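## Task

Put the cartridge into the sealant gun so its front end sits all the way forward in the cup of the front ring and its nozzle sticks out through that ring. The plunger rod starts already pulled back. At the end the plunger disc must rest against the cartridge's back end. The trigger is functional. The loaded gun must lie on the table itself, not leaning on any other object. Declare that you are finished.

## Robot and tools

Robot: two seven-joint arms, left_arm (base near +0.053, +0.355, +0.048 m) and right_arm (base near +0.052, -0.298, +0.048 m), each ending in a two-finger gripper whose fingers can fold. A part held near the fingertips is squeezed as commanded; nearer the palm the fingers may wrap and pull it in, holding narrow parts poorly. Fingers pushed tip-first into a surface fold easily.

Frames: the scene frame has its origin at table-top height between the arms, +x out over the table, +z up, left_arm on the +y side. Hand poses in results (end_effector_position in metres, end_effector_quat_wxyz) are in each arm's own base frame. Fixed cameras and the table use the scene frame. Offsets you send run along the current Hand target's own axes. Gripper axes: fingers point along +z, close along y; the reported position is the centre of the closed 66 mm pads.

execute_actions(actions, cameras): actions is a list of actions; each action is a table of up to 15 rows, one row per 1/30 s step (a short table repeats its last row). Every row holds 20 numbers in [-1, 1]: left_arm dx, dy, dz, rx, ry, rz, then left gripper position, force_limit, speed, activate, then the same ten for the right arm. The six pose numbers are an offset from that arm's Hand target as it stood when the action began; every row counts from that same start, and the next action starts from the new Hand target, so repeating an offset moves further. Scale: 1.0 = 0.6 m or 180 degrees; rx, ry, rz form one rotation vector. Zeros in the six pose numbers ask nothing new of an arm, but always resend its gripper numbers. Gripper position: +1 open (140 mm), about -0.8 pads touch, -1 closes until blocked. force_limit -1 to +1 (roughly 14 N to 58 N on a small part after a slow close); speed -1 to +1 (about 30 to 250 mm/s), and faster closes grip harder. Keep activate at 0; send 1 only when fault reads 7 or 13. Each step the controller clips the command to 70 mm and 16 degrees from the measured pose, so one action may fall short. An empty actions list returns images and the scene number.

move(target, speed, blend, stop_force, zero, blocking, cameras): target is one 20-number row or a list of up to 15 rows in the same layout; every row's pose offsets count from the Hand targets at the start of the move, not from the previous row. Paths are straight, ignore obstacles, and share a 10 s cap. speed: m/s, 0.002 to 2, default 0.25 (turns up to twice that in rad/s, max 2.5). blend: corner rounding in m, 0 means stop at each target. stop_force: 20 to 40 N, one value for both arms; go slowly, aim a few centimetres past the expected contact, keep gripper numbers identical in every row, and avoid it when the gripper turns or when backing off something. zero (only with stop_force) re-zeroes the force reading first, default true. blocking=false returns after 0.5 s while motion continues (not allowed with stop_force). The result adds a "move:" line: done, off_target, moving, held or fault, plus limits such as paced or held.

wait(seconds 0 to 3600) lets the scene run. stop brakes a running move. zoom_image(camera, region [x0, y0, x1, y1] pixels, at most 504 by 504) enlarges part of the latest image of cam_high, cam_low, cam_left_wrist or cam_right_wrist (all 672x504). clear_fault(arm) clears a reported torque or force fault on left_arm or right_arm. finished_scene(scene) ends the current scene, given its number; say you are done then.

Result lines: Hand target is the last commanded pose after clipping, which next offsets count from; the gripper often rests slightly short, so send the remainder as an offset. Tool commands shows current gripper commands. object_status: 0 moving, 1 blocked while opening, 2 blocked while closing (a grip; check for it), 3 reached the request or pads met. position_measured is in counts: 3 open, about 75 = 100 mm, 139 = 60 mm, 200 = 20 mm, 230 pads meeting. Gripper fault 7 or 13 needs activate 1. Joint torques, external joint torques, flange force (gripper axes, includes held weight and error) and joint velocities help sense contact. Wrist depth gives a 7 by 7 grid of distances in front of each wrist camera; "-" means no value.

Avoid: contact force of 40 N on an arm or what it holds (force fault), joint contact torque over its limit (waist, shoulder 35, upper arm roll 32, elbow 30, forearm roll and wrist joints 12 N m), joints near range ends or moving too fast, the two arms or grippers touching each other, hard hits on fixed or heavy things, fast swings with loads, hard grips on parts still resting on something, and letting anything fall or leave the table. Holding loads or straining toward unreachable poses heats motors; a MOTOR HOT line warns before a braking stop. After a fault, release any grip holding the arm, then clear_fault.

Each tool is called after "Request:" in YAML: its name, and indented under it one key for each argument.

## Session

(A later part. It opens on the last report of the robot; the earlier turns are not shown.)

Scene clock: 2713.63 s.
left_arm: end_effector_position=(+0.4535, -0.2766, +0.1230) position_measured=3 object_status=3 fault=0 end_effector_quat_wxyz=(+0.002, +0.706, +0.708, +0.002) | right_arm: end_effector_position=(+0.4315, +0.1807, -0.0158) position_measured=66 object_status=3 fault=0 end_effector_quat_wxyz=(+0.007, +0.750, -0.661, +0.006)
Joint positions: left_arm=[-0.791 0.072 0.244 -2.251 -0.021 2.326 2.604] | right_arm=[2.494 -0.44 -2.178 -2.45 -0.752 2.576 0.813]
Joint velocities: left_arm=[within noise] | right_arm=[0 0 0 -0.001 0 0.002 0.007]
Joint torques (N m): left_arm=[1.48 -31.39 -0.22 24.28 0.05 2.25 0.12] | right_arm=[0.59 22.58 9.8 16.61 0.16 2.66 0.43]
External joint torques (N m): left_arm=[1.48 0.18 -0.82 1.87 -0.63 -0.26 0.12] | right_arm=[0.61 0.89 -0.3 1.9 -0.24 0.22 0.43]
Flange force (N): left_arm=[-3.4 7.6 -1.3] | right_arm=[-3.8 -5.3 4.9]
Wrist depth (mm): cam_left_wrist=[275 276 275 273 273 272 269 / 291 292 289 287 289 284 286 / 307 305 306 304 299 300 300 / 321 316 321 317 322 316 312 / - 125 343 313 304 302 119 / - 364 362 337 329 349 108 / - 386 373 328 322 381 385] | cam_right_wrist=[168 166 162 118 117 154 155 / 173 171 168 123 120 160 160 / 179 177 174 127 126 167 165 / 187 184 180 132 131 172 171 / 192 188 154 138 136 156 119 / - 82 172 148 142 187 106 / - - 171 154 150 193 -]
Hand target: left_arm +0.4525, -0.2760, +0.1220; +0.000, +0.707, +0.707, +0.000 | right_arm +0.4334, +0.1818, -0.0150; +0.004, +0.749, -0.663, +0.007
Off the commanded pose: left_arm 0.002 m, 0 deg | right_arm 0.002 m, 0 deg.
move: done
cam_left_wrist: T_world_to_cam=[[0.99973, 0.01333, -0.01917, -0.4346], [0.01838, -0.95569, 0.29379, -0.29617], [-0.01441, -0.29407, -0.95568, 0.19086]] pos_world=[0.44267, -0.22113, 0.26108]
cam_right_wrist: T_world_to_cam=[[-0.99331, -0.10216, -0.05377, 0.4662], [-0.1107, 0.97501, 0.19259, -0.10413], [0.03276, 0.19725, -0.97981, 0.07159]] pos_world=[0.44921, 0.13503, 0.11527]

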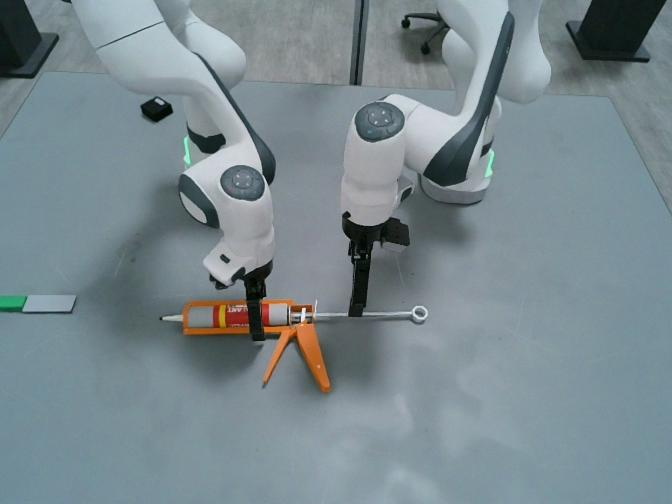

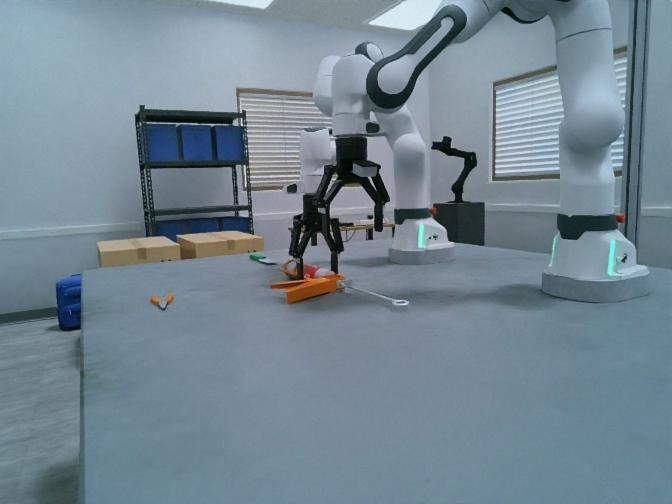

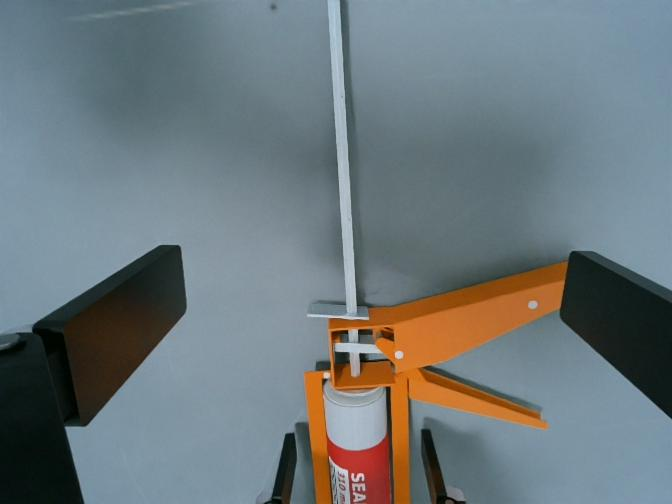

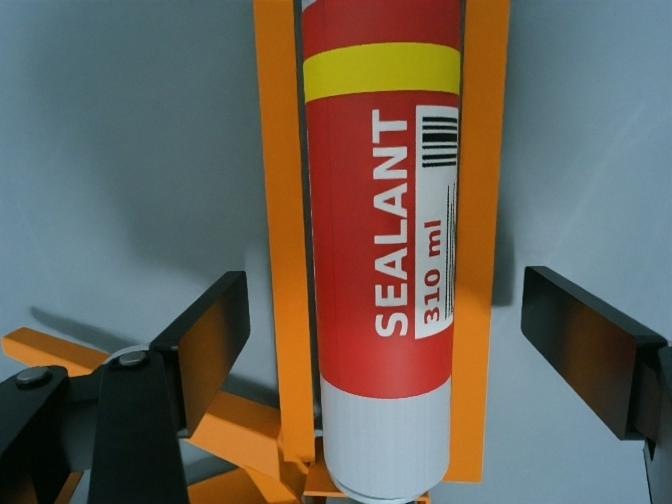

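Request:
execute_actions:
  actions:
    - [[0,0,0,0,0,0,1,1,1,0, 0,0,0,0,0,0,-1,-0.2,-1,0]]
    - [[0,0,0,0,0,0,1,1,1,0, 0,0,0,0,0,0,-1,-0.2,-1,0]]
    - [[0,0,0,0,0,0,1,1,1,0, 0,0,0,0,0,0,-1,-0.2,-1,0]]
  cameras: ["cam_high","cam_low","cam_right_wrist"]

Request:
zoom_image:
  camera: "cam_low"
  region: [278, 225, 348, 295]

Request:
zoom_image:
  camera: "cam_high"
  region: [154, 290, 204, 340]

Scene clock: 2725.53 s.
left_arm: end_effector_position=(+0.4535, -0.2766, +0.1230) position_measured=3 object_status=3 fault=0 end_effector_quat_wxyz=(+0.002, +0.706, +0.708, +0.002) | right_arm: end_effector_position=(+0.4329, +0.1810, -0.0152) position_measured=109 object_status=2 fault=0 end_effector_quat_wxyz=(+0.005, +0.749, -0.662, +0.007)
Joint positions: left_arm=[-0.791 0.072 0.244 -2.251 -0.021 2.326 2.604] | right_arm=[2.494 -0.44 -2.178 -2.448 -0.752 2.577 0.815]
Joint torques (N m): left_arm=[1.54 -31.49 -0.29 24.26 0.07 2.26 0.2] | right_arm=[0.5 22.39 9.85 16 0.14 2.8 0.32]
External joint torques (N m): left_arm=[1.66 0.12 -0.79 1.86 -0.61 -0.24 0.2] | right_arm=[0.5 0.61 -0.27 1.31 -0.26 0.37 0.32]
External joint torques at the end of the 1st action: left_arm=[1.58 0.28 -0.76 1.76 -0.6 -0.28 0.19] | right_arm=[0.56 0.87 -0.23 1.79 -0.37 0.25 0.31]
External joint torques at the end of the 2nd action: left_arm=[1.51 0.14 -0.92 1.85 -0.61 -0.25 0.16] | right_arm=[0.5 0.6 -0.36 1.2 -0.26 0.3 0.27]
Flange force (N): left_arm=[-3.0 7.6 -1.4] | right_arm=[-2.8 -3.5 4.6]
Flange force at the end of the 1st action (N): left_arm=[-3.1 7.6 -1.1] | right_arm=[-3.3 -4.9 4.6]
Flange force at the end of the 2nd action (N): left_arm=[-3.2 7.4 -1.4] | right_arm=[-2.7 -3.5 4.7]
Wrist depth (mm): cam_left_wrist=[273 276 275 271 274 273 272 / 293 287 290 289 286 287 284 / 306 306 305 303 301 301 298 / 324 315 317 318 - 313 312 / - 125 339 319 302 297 120 / - 364 362 338 333 356 350 / - 388 385 326 360 379 375] | cam_right_wrist=[168 167 163 119 117 156 155 / 174 172 169 125 121 161 160 / 180 178 176 129 125 168 166 / 188 185 182 136 130 172 171 / 193 191 133 141 136 136 176 / - 92 168 147 143 160 82 / - - 167 156 152 195 63]
Hand target: left_arm +0.4525, -0.2760, +0.1220; +0.000, +0.707, +0.707, +0.000 | right_arm +0.4334, +0.1818, -0.0150; +0.004, +0.749, -0.663, +0.007
Off the commanded pose: left_arm 0.002 m, 0 deg | right_arm 0.001 m, 0 deg.
cam_right_wrist: T_world_to_cam=[[-0.99343, -0.09949, -0.05646, 0.46718], [-0.10865, 0.9751, 0.19334, -0.10535], [0.03582, 0.19821, -0.97951, 0.07048]] pos_world=[0.45014, 0.13524, 0.11578]

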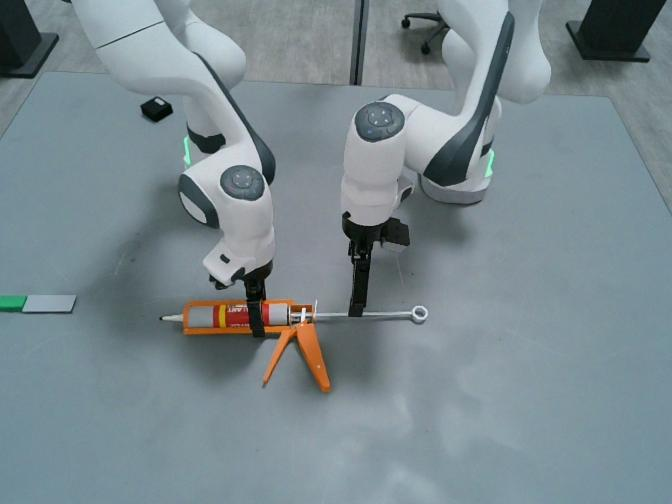

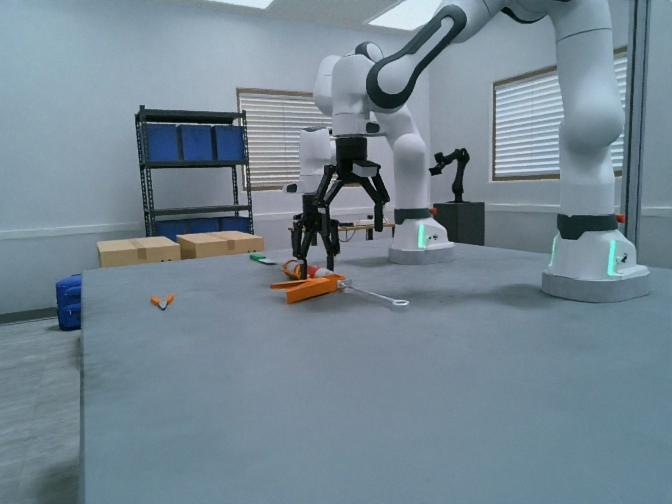

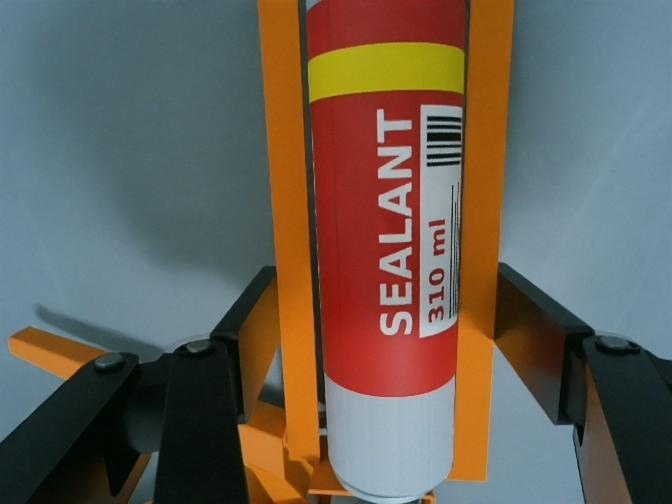

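Scaled by 7.200.

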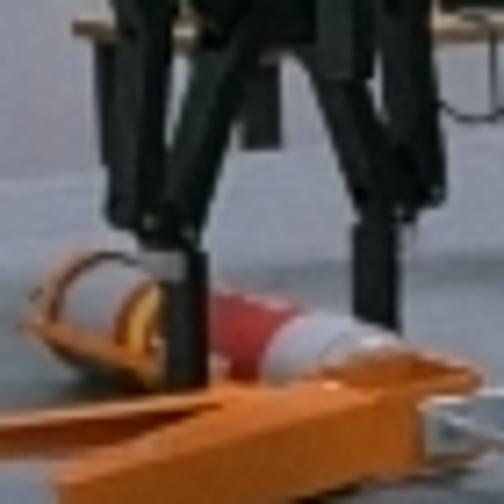

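Scaled by 10.080.

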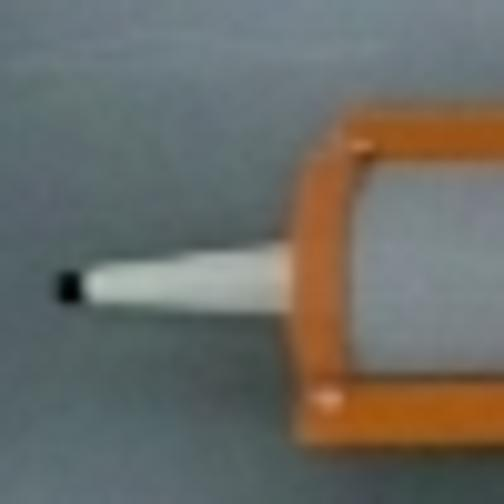

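Request:
move:
  target: [0.36,-0.0375,0.0367,0,0,0,-1,-1,0,0, 0,0,0,0,0,0,-1,-0.2,-1,0]
  speed: 0.2
  cameras: ["cam_high","cam_left_wrist"]

Scene clock: 2774.03 s.
left_arm: end_effector_position=(+0.4292, -0.0596, +0.0996) position_measured=233 object_status=3 fault=0 end_effector_quat_wxyz=(-0.001, +0.704, +0.711, -0.001) | right_arm: end_effector_position=(+0.4329, +0.1810, -0.0152) position_measured=109 object_status=2 fault=0 end_effector_quat_wxyz=(+0.005, +0.749, -0.662, +0.007)
Joint positions: left_arm=[-0.611 -0.166 0.482 -2.585 0.118 2.43 2.906] | right_arm=[2.494 -0.44 -2.178 -2.448 -0.752 2.577 0.815]
Joint velocities: left_arm=[-0.001 0 -0.001 -0.001 -0.001 0 0.005] | right_arm=[within noise]
Joint torques (N m): left_arm=[0.69 -21.33 -2.48 22.18 0.87 2.73 0.14] | right_arm=[0.5 22.4 9.94 15.96 0.15 2.81 0.25]
External joint torques (N m): left_arm=[0.7 -1.25 -0.28 1.06 0.26 0.22 0.14] | right_arm=[0.44 0.66 -0.23 1.27 -0.25 0.37 0.25]
Flange force (N): left_arm=[1.1 -1.5 -3.8] | right_arm=[-2.4 -3.2 3.8]
Wrist depth (mm): cam_left_wrist=[260 258 256 257 264 253 252 / 272 271 270 269 267 269 264 / 285 281 282 282 282 278 278 / 299 300 298 287 294 294 292 / 316 314 87 93 110 97 306 / 331 - 76 - - - 319 / - - - - - - -] | cam_right_wrist=[168 167 163 120 117 156 155 / 175 172 169 125 121 161 160 / - 178 175 129 126 167 166 / 189 185 181 135 130 172 171 / 193 192 133 141 136 136 176 / - 92 168 147 143 159 82 / - - 166 156 152 196 63]
Hand target: left_arm +0.4300, -0.0600, +0.1000; +0.000, +0.707, +0.707, +0.000 | right_arm +0.4334, +0.1818, -0.0150; +0.004, +0.749, -0.663, +0.007
Off the commanded pose: left_arm 0.001 m, 1 deg | right_arm 0.001 m, 0 deg.
move: done
cam_left_wrist: T_world_to_cam=[[0.99941, 0.01977, -0.02807, -0.41219], [0.02711, -0.95607, 0.29188, -0.08507], [-0.02106, -0.29247, -0.95604, 0.23474]] pos_world=[0.41919, -0.00453, 0.23769]

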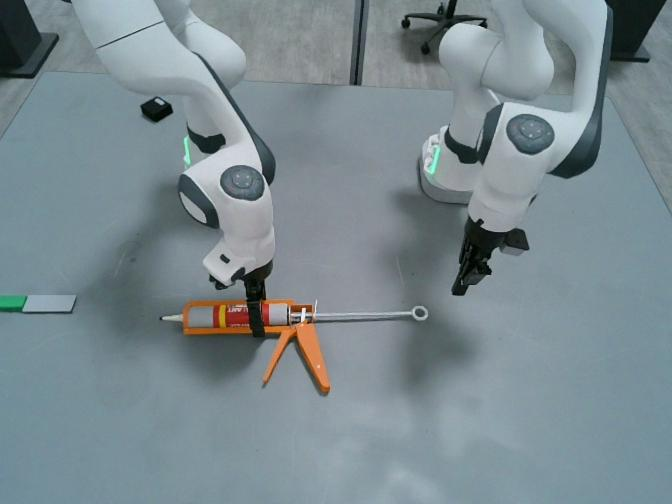

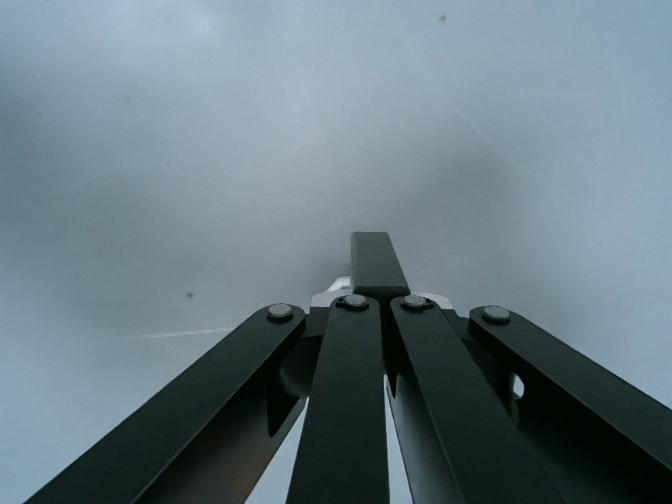

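Request:
move:
  target: [-0.05,-0.0083,0.16,0,0,0,-1,-1,0,0, 0,0,0,0,0,0,-1,-0.2,-1,0]
  speed: 0.12
  cameras: ["cam_high","cam_low","cam_left_wrist"]

Request:
zoom_image:
  camera: "cam_high"
  region: [390, 270, 460, 340]

Request:
zoom_image:
  camera: "cam_low"
  region: [360, 250, 440, 330]

Scene clock: 2820.67 s.
left_arm: end_effector_position=(+0.4240, -0.0901, +0.0042) position_measured=233 object_status=3 fault=0 end_effector_quat_wxyz=(-0.001, +0.705, +0.709, +0.000) | right_arm: end_effector_position=(+0.4329, +0.1810, -0.0152) position_measured=109 object_status=2 fault=0 end_effector_quat_wxyz=(+0.005, +0.749, -0.662, +0.007)
Joint positions: left_arm=[-0.655 0.11 0.427 -2.619 -0.107 2.714 3.004] | right_arm=[2.494 -0.44 -2.178 -2.448 -0.752 2.577 0.815]
Joint velocities: left_arm=[0 -0.001 0 0 0 0 0.006] | right_arm=[within noise]
Joint torques (N m): left_arm=[1.93 -25.11 0.1 18.43 -0.21 2.76 0.21] | right_arm=[0.58 22.4 9.98 15.95 0.13 2.81 0.31]
External joint torques (N m): left_arm=[2.05 0.35 -1.09 1.63 -0.61 0.23 0.21] | right_arm=[0.65 0.62 -0.09 1.15 -0.27 0.37 0.31]
Flange force (N): left_arm=[0.6 9.2 7.1] | right_arm=[-2.9 -3.0 4.2]
Wrist depth (mm): cam_left_wrist=[169 169 168 168 168 165 - / 179 177 177 175 174 175 174 / 187 188 185 184 185 183 182 / 197 195 195 192 194 192 191 / 207 206 87 93 102 93 202 / 218 68 76 - - - 208 / - - - - - - -] | cam_right_wrist=[169 167 163 120 117 156 155 / 174 171 169 124 121 161 160 / 181 178 176 129 126 167 165 / 188 185 182 135 130 172 171 / 192 191 133 141 135 136 176 / - 92 168 148 143 159 81 / - - 166 158 152 195 63]
Hand target: left_arm +0.4251, -0.0900, +0.0040; +0.000, +0.707, +0.707, +0.000 | right_arm +0.4334, +0.1818, -0.0150; +0.004, +0.749, -0.663, +0.007
Off the commanded pose: left_arm 0.001 m, 0 deg | right_arm 0.001 m, 0 deg.
move: done
cam_left_wrist: T_world_to_cam=[[0.99953, 0.01485, -0.02679, -0.40957], [0.02202, -0.95631, 0.29151, -0.08413], [-0.02129, -0.29196, -0.95619, 0.13473]] pos_world=[0.4141, -0.03503, 0.14239]

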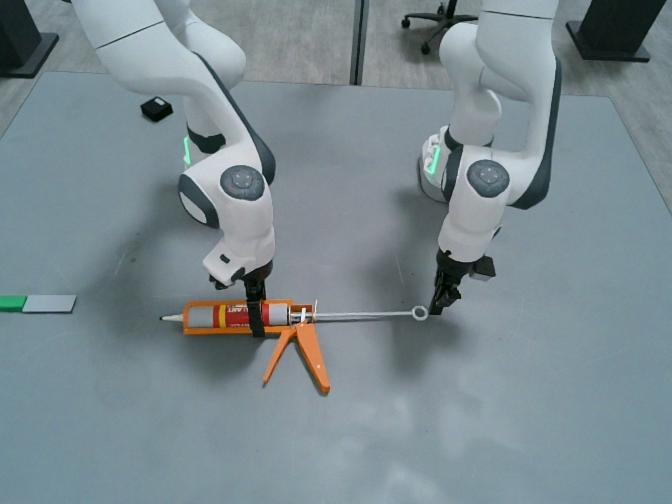

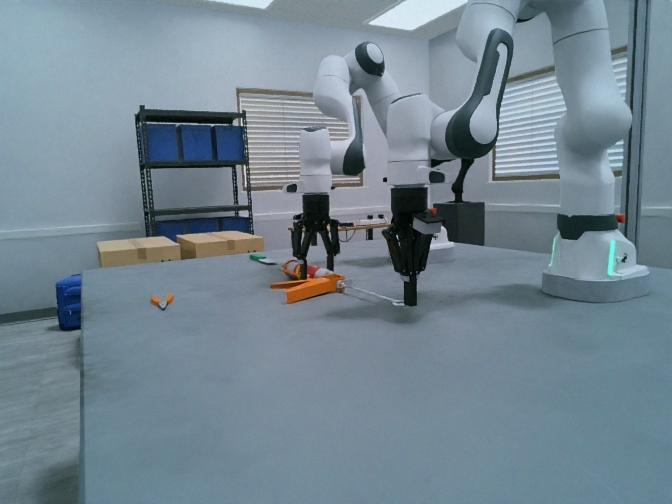

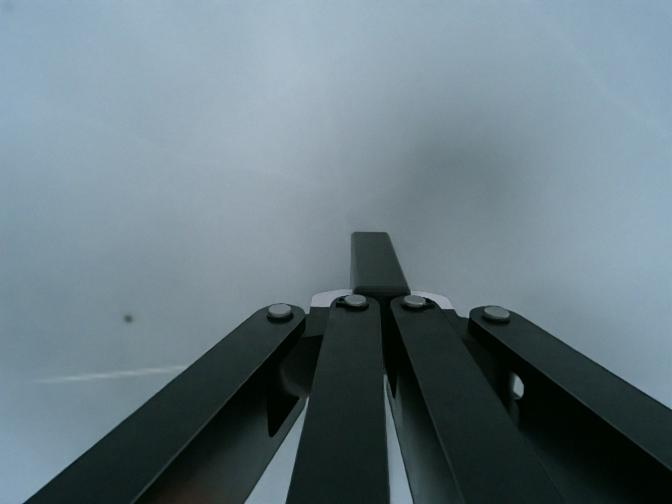

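Scaled by 7.200.

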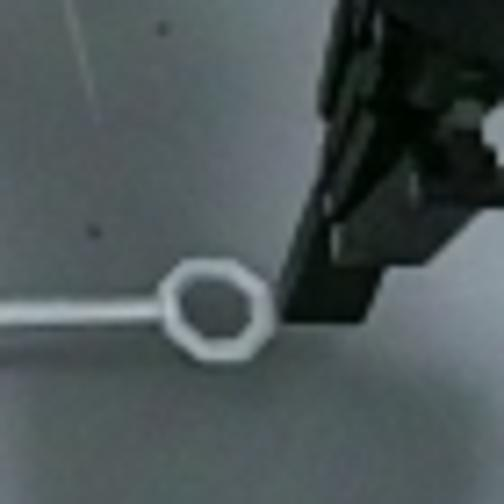

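Scaled by 6.300.

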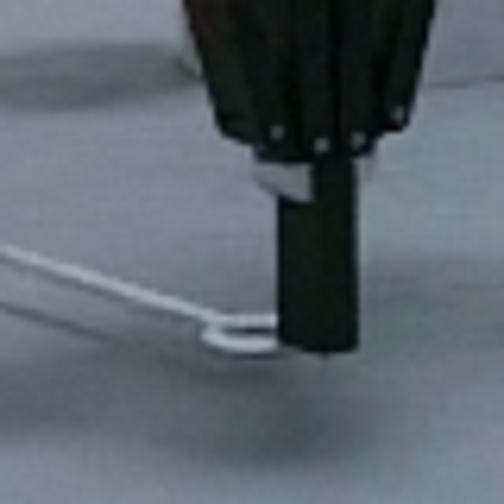

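Request:
zoom_image:
  camera: "cam_high"
  region: [410, 290, 450, 330]

Request:
zoom_image:
  camera: "cam_low"
  region: [385, 275, 425, 315]

Scaled by 12.600.

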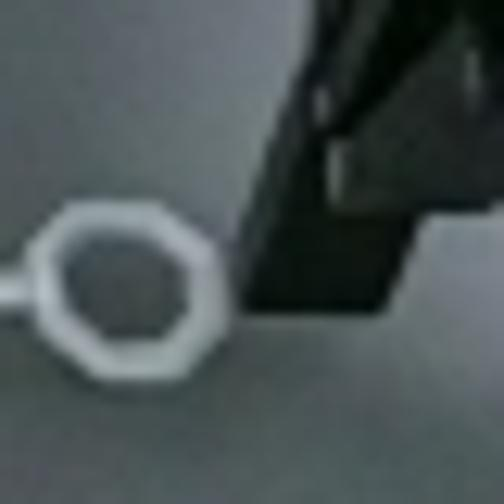

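Scaled by 12.600.

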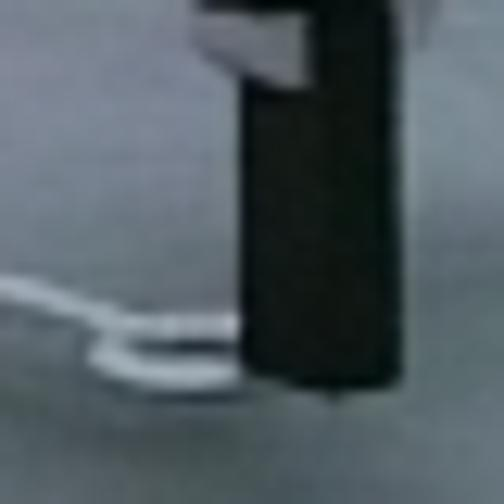

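Request:
move:
  target: [0.0083,0.0077,0.01,0,0,0,-1,-1,0,0, 0,0,0,0,0,0,-1,-0.2,-1,0]
  speed: 0.05
  cameras: ["cam_high","cam_low"]

Request:
zoom_image:
  camera: "cam_high"
  region: [410, 290, 450, 330]

Request:
zoom_image:
  camera: "cam_low"
  region: [385, 275, 425, 315]

Scene clock: 2926.10 s.
left_arm: end_effector_position=(+0.4284, -0.0853, -0.0020) position_measured=233 object_status=3 fault=0 end_effector_quat_wxyz=(-0.001, +0.704, +0.710, +0.000) | right_arm: end_effector_position=(+0.4329, +0.1810, -0.0152) position_measured=109 object_status=2 fault=0 end_effector_quat_wxyz=(+0.005, +0.749, -0.662, +0.007)
Joint positions: left_arm=[-0.552 0.133 0.337 -2.607 -0.107 2.728 3.012] | right_arm=[2.494 -0.44 -2.178 -2.448 -0.752 2.577 0.815]
Joint torques (N m): left_arm=[1.85 -27.13 -0.02 18.12 0.83 2.66 0.22] | right_arm=[0.51 22.4 9.88 16.01 0.15 2.81 0.26]
External joint torques (N m): left_arm=[1.79 -0.12 -1.4 1.59 0.45 0.14 0.22] | right_arm=[0.48 0.7 -0.26 1.27 -0.26 0.37 0.26]
Flange force (N): left_arm=[0.7 6.0 2.0] | right_arm=[-2.5 -3.2 4.1]
Wrist depth (mm): cam_left_wrist=[163 165 162 162 161 160 160 / 171 171 172 169 169 168 168 / - - 179 177 177 176 176 / 188 189 187 184 184 186 184 / - 196 194 93 110 93 195 / - - 76 - - - 200 / - - - - - - -] | cam_right_wrist=[169 167 163 120 117 156 155 / 174 171 168 125 121 161 160 / 180 178 176 128 126 167 166 / 188 185 181 136 130 172 172 / 193 191 133 140 136 136 176 / - 92 166 148 143 160 82 / - - 166 156 152 195 63]
Hand target: left_arm +0.4298, -0.0850, -0.0020; +0.000, +0.707, +0.707, +0.000 | right_arm +0.4334, +0.1818, -0.0150; +0.004, +0.749, -0.663, +0.007
Off the commanded pose: left_arm 0.001 m, 1 deg | right_arm 0.001 m, 0 deg.
joint sent to its limit (left arm) — joint 7 (wrist roll), upper limit. The joint targets still meet the commanded pose.
move: done

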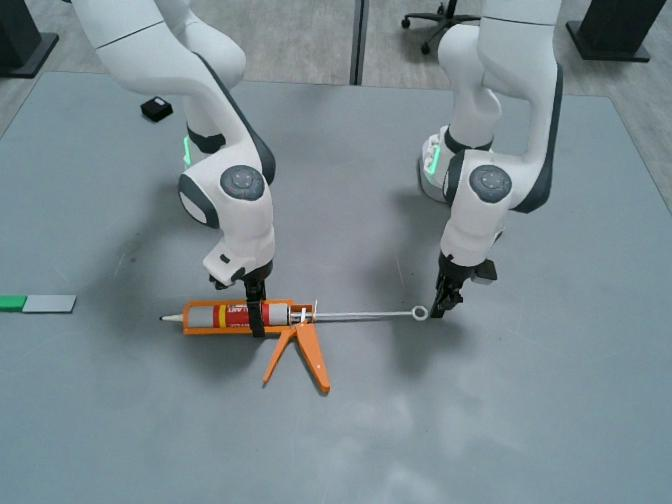

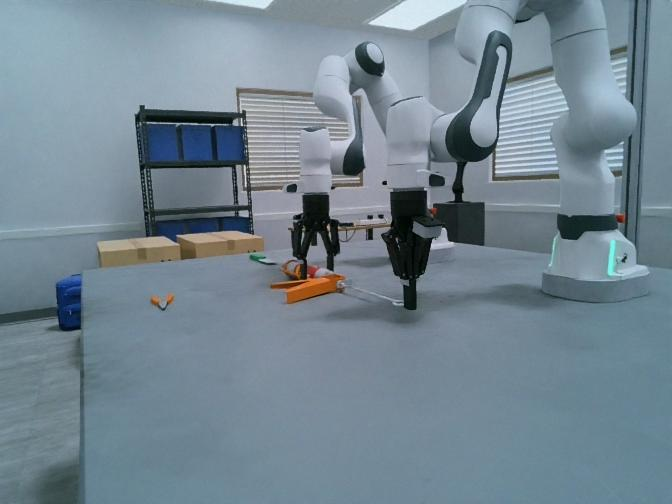

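Scaled by 12.600.

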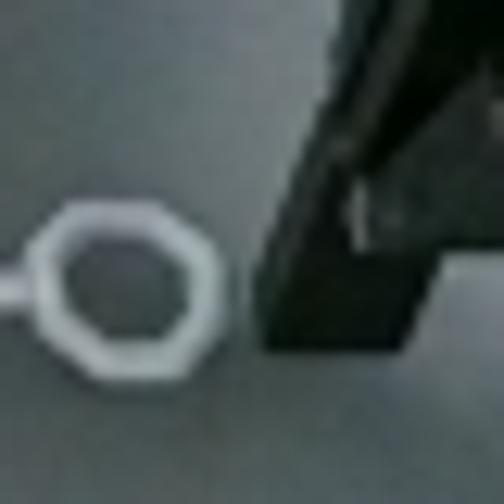

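Scaled by 12.600.

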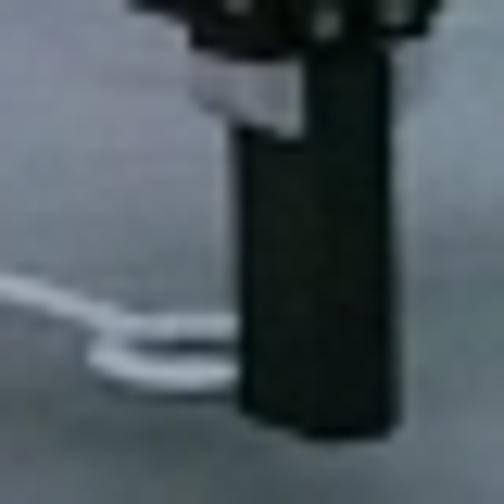

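Request:
move:
  target: [-0.05,0,0,0,0,0,-1,-1,0,0, 0,0,0,0,0,0,-1,-0.2,-1,0]
  speed: 0.02
  stop_force: 20
  cameras: ["cam_high", "cam_low"]

Scene clock: 2949.90 s.
left_arm: end_effector_position=(+0.4308, -0.1015, -0.0031) position_measured=233 object_status=3 fault=0 end_effector_quat_wxyz=(-0.002, +0.701, +0.713, +0.001) | right_arm: end_effector_position=(+0.4356, +0.1707, -0.0151) position_measured=109 object_status=2 fault=0 end_effector_quat_wxyz=(+0.011, +0.749, -0.662, +0.012)
Joint positions: left_arm=[-0.582 0.149 0.33 -2.588 -0.107 2.724 2.967] | right_arm=[2.491 -0.43 -2.188 -2.448 -0.755 2.569 0.806]
Joint torques (N m): left_arm=[-6.31 -29.09 -7.62 20.12 -0.84 2.68 -0.19] | right_arm=[4.53 18.45 13.75 15.25 1.73 4.24 0.59]
External joint torques (N m): left_arm=[-6.37 -1.48 -9.15 3.58 -1.21 0.17 -0.19] | right_arm=[4.56 -3.41 3.9 0.31 1.32 1.81 0.58]
Flange force (N): left_arm=[-18.8 7.3 5.8] | right_arm=[-13.1 -6.0 6.2]
Wrist depth (mm): cam_left_wrist=[164 162 161 161 160 160 159 / 171 170 171 168 168 167 167 / 178 179 177 176 176 175 175 / 188 188 187 183 183 185 184 / 199 198 193 93 102 93 193 / 207 68 76 - - - 199 / - - - - - - -] | cam_right_wrist=[170 168 166 124 119 158 157 / 175 173 170 127 123 163 161 / 181 179 177 130 127 168 167 / 188 185 182 137 132 173 172 / 193 191 133 140 136 136 176 / - 92 168 150 143 159 81 / - - 165 157 146 194 63]
Hand target: left_arm +0.4297, -0.1150, -0.0020; +0.000, +0.707, +0.707, +0.000 | right_arm +0.4334, +0.1818, -0.0150; +0.004, +0.749, -0.663, +0.007
Off the commanded pose: left_arm 0.014 m, 1 deg | right_arm 0.011 m, 1 deg.
move: off_target (left_arm)

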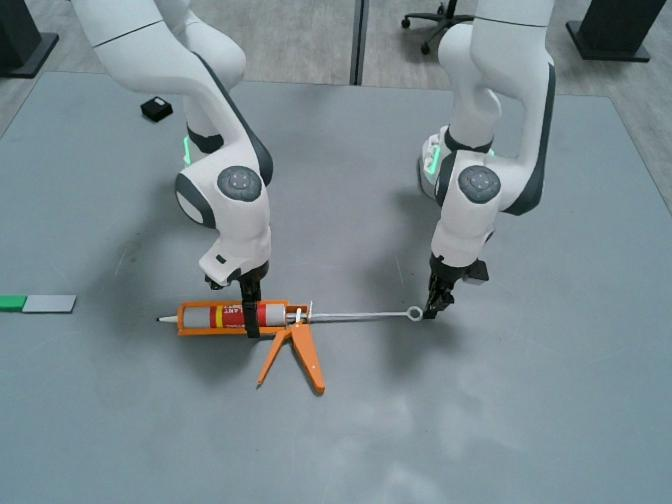

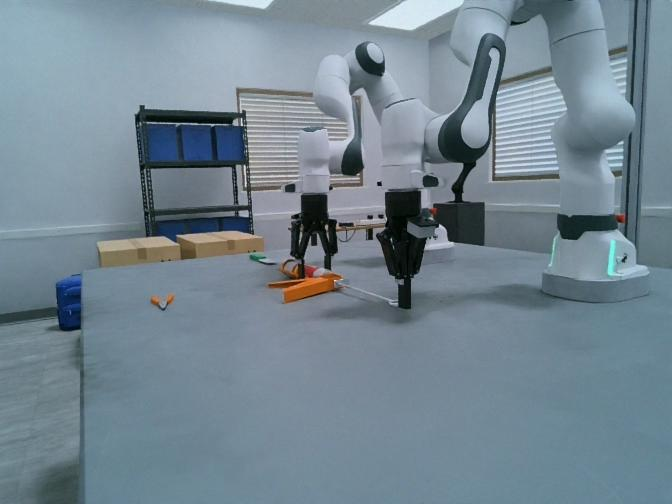

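Request:
zoom_image:
  camera: "cam_high"
  region: [240, 280, 310, 350]

Request:
zoom_image:
  camera: "cam_high"
  region: [154, 290, 204, 340]

Request:
zoom_image:
  camera: "cam_high"
  region: [400, 290, 440, 330]

Scaled by 7.200.

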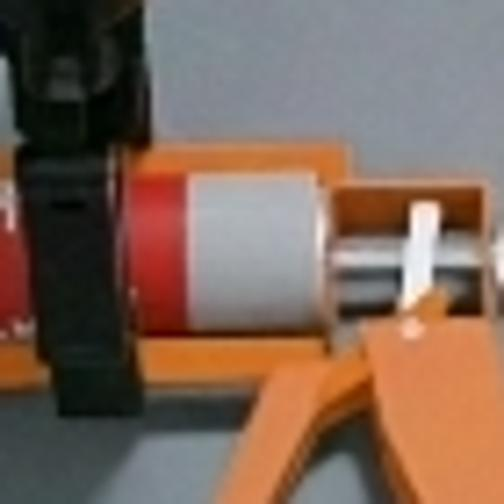

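Scaled by 10.080.

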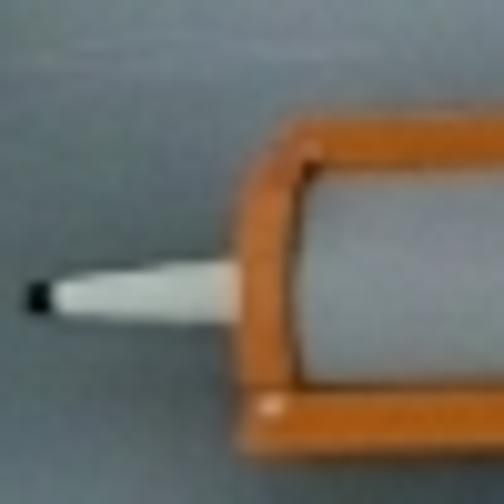

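Scaled by 12.600.

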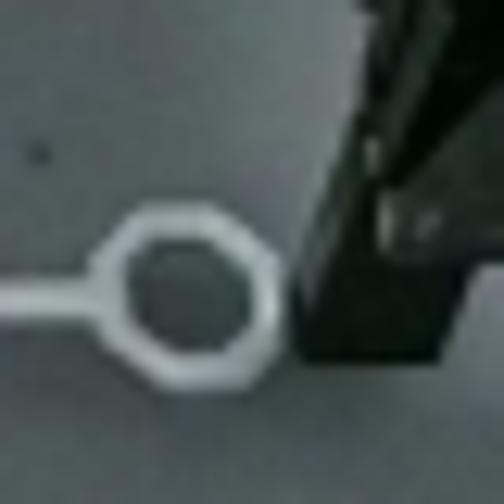

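Request:
move:
  target: [0.055,-0.0083,0,0,0,0,-1,-1,0,0, 0,0,0,0,0,0,-1,-0.2,-1,0]
  speed: 0.1
  cameras: ["cam_high"]

Request:
zoom_image:
  camera: "cam_high"
  region: [400, 290, 440, 330]

Request:
zoom_image:
  camera: "cam_high"
  region: [154, 290, 204, 340]

Request:
move:
  target: [-0.1167,0,0,0,0,0,-1,-1,0,0, 0,0,0,0,0,0,-1,-0.2,-1,0]
  speed: 0.03
  stop_force: 30
  cameras: ["cam_high", "cam_low"]

Request:
zoom_image:
  camera: "cam_high"
  region: [400, 290, 440, 330]

Request:
zoom_image:
  camera: "cam_high"
  region: [154, 290, 204, 340]

Request:
zoom_image:
  camera: "cam_high"
  region: [240, 280, 310, 350]

Scene clock: 3039.53 s.
left_arm: end_effector_position=(+0.4238, -0.0821, -0.0025) position_measured=233 object_status=3 fault=0 end_effector_quat_wxyz=(-0.002, +0.703, +0.711, -0.001) | right_arm: end_effector_position=(+0.4338, +0.1765, -0.0152) position_measured=109 object_status=2 fault=0 end_effector_quat_wxyz=(+0.009, +0.749, -0.662, +0.010)
Joint positions: left_arm=[-0.54 0.123 0.33 -2.623 -0.099 2.734 3.01] | right_arm=[2.495 -0.434 -2.183 -2.448 -0.754 2.573 0.812]
Joint velocities: left_arm=[0 0 0.001 -0.001 0 0 0.006] | right_arm=[within noise]
Joint torques (N m): left_arm=[1.98 -27.99 0 17.16 0.77 2.73 0.18] | right_arm=[1.12 20.93 11.4 15.93 0.68 3.22 0.34]
External joint torques (N m): left_arm=[2.05 -1.36 -1.13 0.78 0.39 0.22 0.18] | right_arm=[1.16 -0.92 1.43 0.99 0.27 0.77 0.34]
Flange force (N): left_arm=[2.2 0.6 -2.1] | right_arm=[-4.4 -3.3 1.7]
Wrist depth (mm): cam_left_wrist=[163 164 162 161 161 160 160 / 171 171 171 169 168 167 166 / 179 179 178 177 176 175 176 / 189 189 188 185 - 186 184 / 200 197 193 93 103 93 194 / 208 68 76 - - - 200 / - - - - - - -] | cam_right_wrist=[169 167 165 123 118 157 156 / - 173 170 126 123 162 161 / 181 179 176 129 126 168 166 / 189 185 181 136 132 172 172 / 193 191 133 140 137 136 176 / - 92 168 149 143 159 82 / - - 166 153 148 195 63]
Hand target: left_arm +0.4248, -0.0820, -0.0020; +0.000, +0.707, +0.707, +0.000 | right_arm +0.4334, +0.1818, -0.0150; +0.004, +0.749, -0.663, +0.007
Off the commanded pose: left_arm 0.001 m, 1 deg | right_arm 0.005 m, 1 deg.
joint sent to its limit (left arm) — joint 7 (wrist roll), upper limit. The joint targets still meet the commanded pose.
move: done

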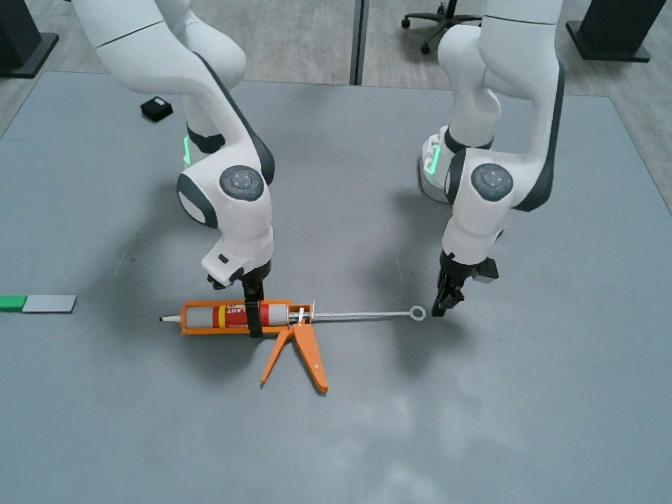

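Scaled by 12.600.

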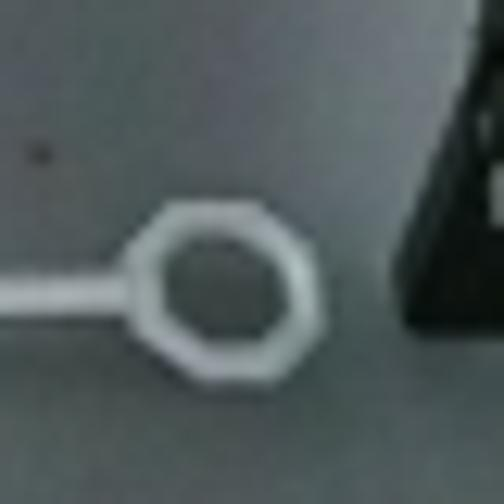

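Scaled by 10.080.

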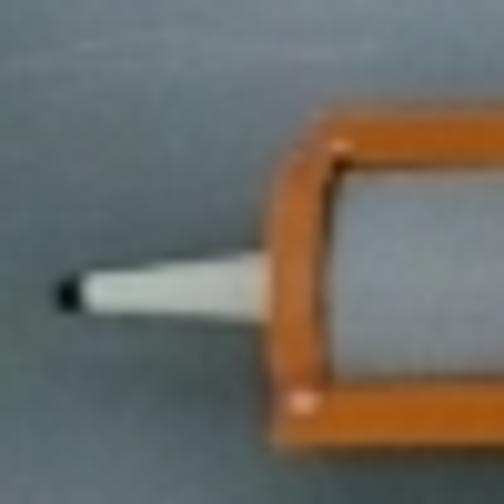

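Scene clock: 3043.20 s.
left_arm: end_effector_position=(+0.4232, -0.1162, -0.0053) position_measured=233 object_status=3 fault=0 end_effector_quat_wxyz=(-0.007, +0.696, +0.718, +0.000) | right_arm: end_effector_position=(+0.4374, +0.1588, -0.0149) position_measured=109 object_status=2 fault=0 end_effector_quat_wxyz=(+0.019, +0.748, -0.663, +0.017)
Joint positions: left_arm=[-0.604 0.152 0.314 -2.589 -0.099 2.718 2.909] | right_arm=[2.48 -0.424 -2.191 -2.447 -0.758 2.554 0.795]
Joint torques (N m): left_arm=[-10.13 -31.59 -12.13 21.93 -1.15 3.38 -0.14] | right_arm=[8.29 14.88 17.58 14.03 2.74 6.02 1]
External joint torques (N m): left_arm=[-10.08 -3.76 -13.52 5.38 -1.53 0.88 -0.14] | right_arm=[8.34 -7.01 7.93 -0.99 2.33 3.64 0.99]
Flange force (N): left_arm=[-27.8 4.6 3.8] | right_arm=[-22.8 -6.4 9.3]
Wrist depth (mm): cam_left_wrist=[163 162 160 159 159 157 157 / 169 169 168 167 165 165 164 / 178 176 176 175 174 173 171 / 186 186 184 180 182 182 181 / 197 195 190 93 102 93 189 / 206 - 76 - - - 195 / - - - - - - -] | cam_right_wrist=[172 169 167 121 120 160 159 / 177 174 172 126 123 164 163 / 182 180 177 129 127 170 168 / 189 186 182 136 132 173 173 / 193 191 126 140 136 136 176 / - 92 142 147 141 160 81 / - - 165 155 146 193 63]
Hand target: left_arm +0.4240, -0.1376, -0.0018; +0.000, +0.707, +0.707, +0.000 (not the last commanded pose) | right_arm +0.4334, +0.1818, -0.0150; +0.004, +0.749, -0.663, +0.007
Off the commanded pose: left_arm 0.036 m, 2 deg | right_arm 0.023 m, 2 deg.
move: contact (left_arm)

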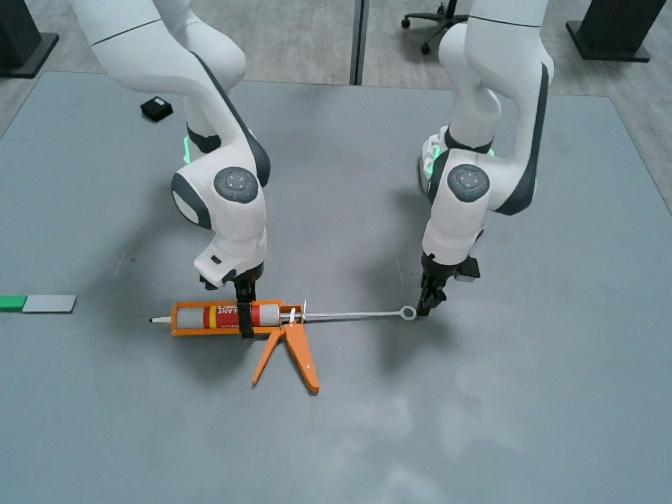

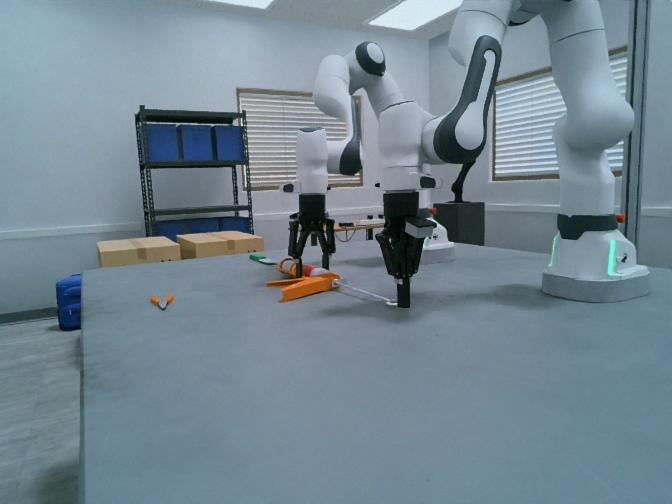

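Scaled by 12.600.

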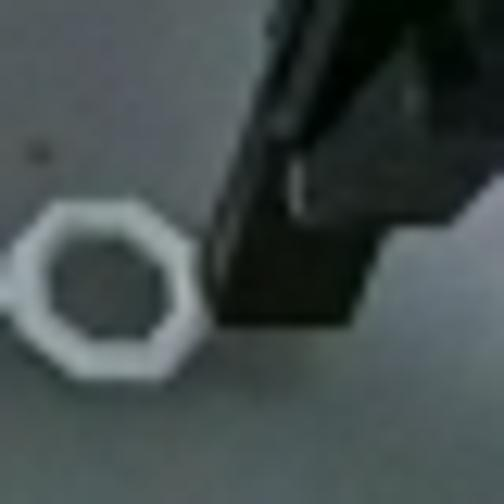

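Scaled by 10.080.

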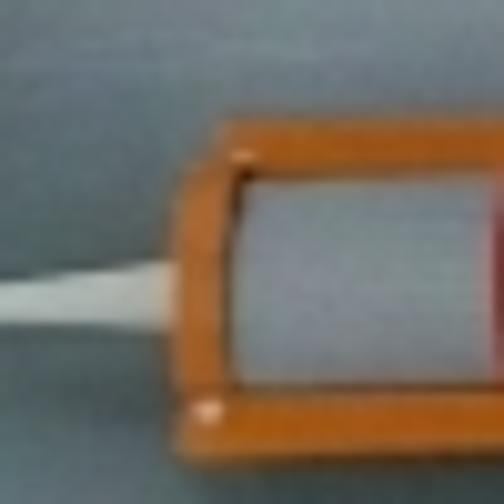

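Scaled by 7.200.

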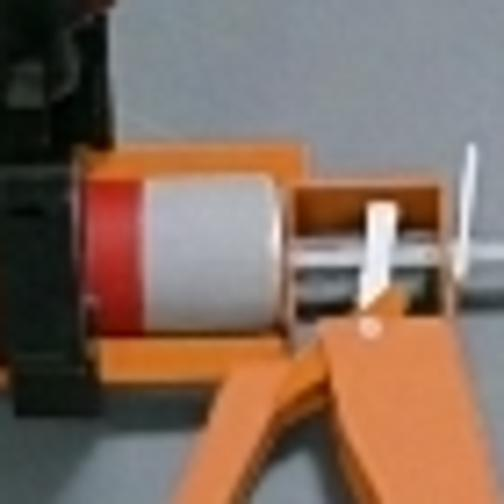

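Request:
move:
  target:
    - [0.096,0,0,0,0,0,-1,-1,0,0, 0,0,0,0,0,0,-1,-0.2,-1,0]
    - [0.096,0,-0.27,0,0,0,1,0,0,0, 0,0,0,0,0,0,0.5,-0.2,-1,0]
    - [0.096,0,-0.27,0,0,0,1,0,0,0, 0,0,-0.25,0,0,0,0.5,-0.2,-1,0]
    - [0.096,0,-0.27,0,0,0,1,0,0,0, 0.383,0.083,-0.25,0,0,0,0.5,-0.2,-1,0]
  speed: [0.1,0.2,0.15,0.25]
  blend: [0.015,0,0.04,0]

Request:
move:
  target: [-0.520,0.2182,0,0,0,-0.5,1,0,0,0, 0,0,0,0,0,0,0.5,-0.2,-1,0]
  speed: 0.5
  cameras: ["all"]

Scene clock: 3204.83 s.
left_arm: end_effector_position=(+0.4250, -0.0806, +0.1601) position_measured=3 object_status=3 fault=0 end_effector_quat_wxyz=(+0.002, +0.709, +0.705, +0.000) | right_arm: end_effector_position=(+0.4121, -0.0499, +0.1391) position_measured=66 object_status=3 fault=0 end_effector_quat_wxyz=(+0.003, +0.746, -0.666, +0.008)
Joint positions: left_arm=[-0.505 -0.284 0.315 -2.531 0.111 2.261 2.876] | right_arm=[1.078 -0.72 -1.163 -2.562 -0.784 2.079 0.36]
Joint velocities: left_arm=[within noise] | right_arm=[-0.001 0.001 0 0 0 0 -0.006]
Joint torques (N m): left_arm=[1.86 -20.53 -3.79 24.48 0.79 2.19 -0.22] | right_arm=[0.41 1.64 15.18 18.65 0.22 2.19 -0.1]
External joint torques (N m): left_arm=[1.84 -1.15 -1.18 1.5 0.06 -0.33 -0.22] | right_arm=[0.49 -1.57 -0.06 0.67 -0.4 -0.33 -0.1]
Flange force (N): left_arm=[0.1 -0.8 -5.5] | right_arm=[1.4 0.6 -2.6]
Wrist depth (mm): cam_left_wrist=[314 315 311 312 309 312 308 / 324 326 328 322 329 324 318 / 351 342 342 348 343 340 340 / 366 358 360 358 353 356 352 / - 124 383 381 383 - 120 / - 407 403 - 405 402 114 / - 436 435 426 415 416 429] | cam_right_wrist=[302 301 297 293 291 288 285 / 313 312 306 304 302 298 294 / 326 320 316 315 315 307 304 / 337 335 330 327 323 316 315 / 351 343 154 333 336 146 119 / - 82 333 316 349 344 106 / - - 372 334 359 358 -]
Hand target: left_arm +0.4240, -0.0799, +0.1602; +0.000, +0.707, +0.707, +0.000 | right_arm +0.4111, -0.0499, +0.1387; +0.004, +0.749, -0.663, +0.007
Off the commanded pose: left_arm 0.001 m, 0 deg | right_arm 0.001 m, 0 deg.
move: done; target 2's new numbers were sent with right_arm's hand 0.005 m and 1 deg from that target

Scene clock: 3208.70 s.
left_arm: end_effector_position=(+0.5564, -0.3918, +0.1618) position_measured=3 object_status=3 fault=0 end_effector_quat_wxyz=(+0.003, +0.005, +1.000, -0.001) | right_arm: end_effector_position=(+0.4121, -0.0498, +0.1391) position_measured=66 object_status=3 fault=0 end_effector_quat_wxyz=(+0.003, +0.747, -0.665, +0.008)
Joint positions: left_arm=[-0.925 0.476 0.375 -1.593 -0.187 2.039 1.076] | right_arm=[1.078 -0.72 -1.163 -2.562 -0.784 2.079 0.357]
Joint velocities: left_arm=[0 0 -0.001 -0.001 0 0 -0.005] | right_arm=[within noise]
Joint torques (N m): left_arm=[0.66 -44.89 5.18 26.02 0.08 2.19 -0.29] | right_arm=[0.12 2.36 15.46 18.53 0.58 2.34 -0.08]
External joint torques (N m): left_arm=[0.57 0.13 -0.7 1.94 -0.62 -0.32 -0.29] | right_arm=[0.17 -0.89 0.22 0.59 -0.04 -0.18 -0.08]
Flange force (N): left_arm=[-10.2 -6.9 -2.5] | right_arm=[0.7 0.6 -2.7]
Wrist depth (mm): cam_left_wrist=[292 285 273 282 301 301 298 / 301 292 306 303 315 318 313 / 350 351 343 339 312 331 330 / 368 360 361 352 326 355 341 / - 125 - 382 376 372 120 / - 399 407 401 398 394 114 / - 441 429 426 416 - 409] | cam_right_wrist=[304 301 296 295 291 288 284 / 313 311 306 304 300 298 292 / 323 322 318 315 309 307 305 / 339 332 330 328 324 318 315 / 354 - 154 334 336 146 119 / - 82 328 317 346 348 106 / - - 374 331 363 355 -]
Hand target: left_arm +0.5548, -0.3919, +0.1604; +0.000, +0.000, +1.000, +0.000 | right_arm +0.4111, -0.0499, +0.1387; +0.004, +0.749, -0.663, +0.007
Off the commanded pose: left_arm 0.002 m, 1 deg | right_arm 0.001 m, 0 deg.
move: done; limits=paced
cam_left_wrist: T_world_to_cam=[[-0.00053, 0.99964, -0.02695, 0.40898], [0.9545, 0.00854, 0.29809, -0.56333], [0.29821, -0.02556, -0.95416, 0.12643]] pos_world=[0.50021, -0.40079, 0.29958]
cam_right_wrist: T_world_to_cam=[[-0.99369, -0.09334, -0.06218, 0.43345], [-0.10382, 0.97527, 0.19513, 0.08542], [0.04243, 0.20035, -0.97881, 0.26555]] pos_world=[0.42832, -0.09605, 0.2702]

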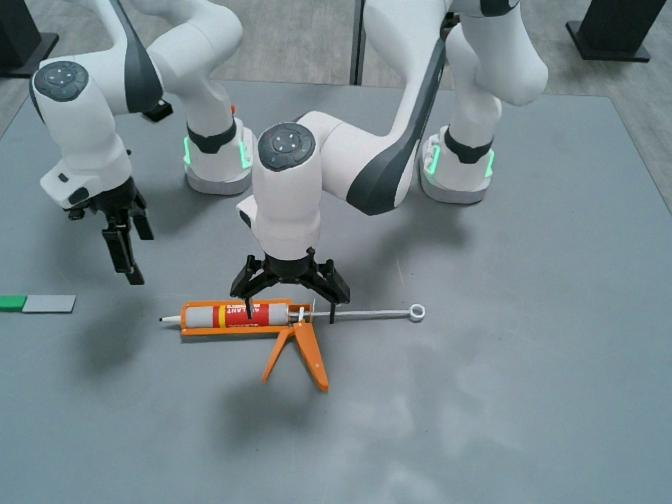

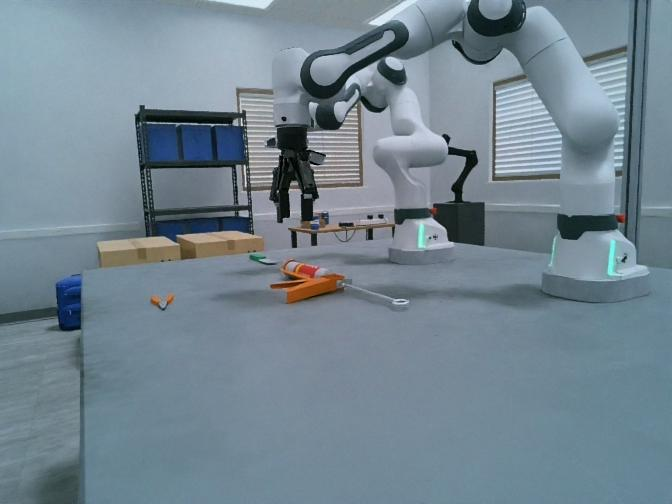

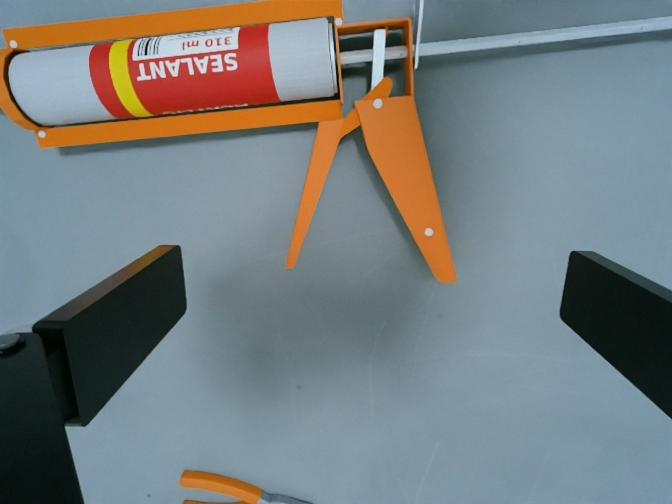

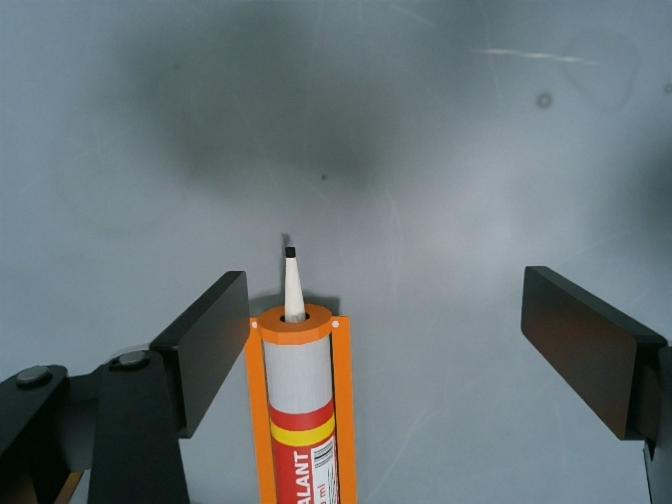

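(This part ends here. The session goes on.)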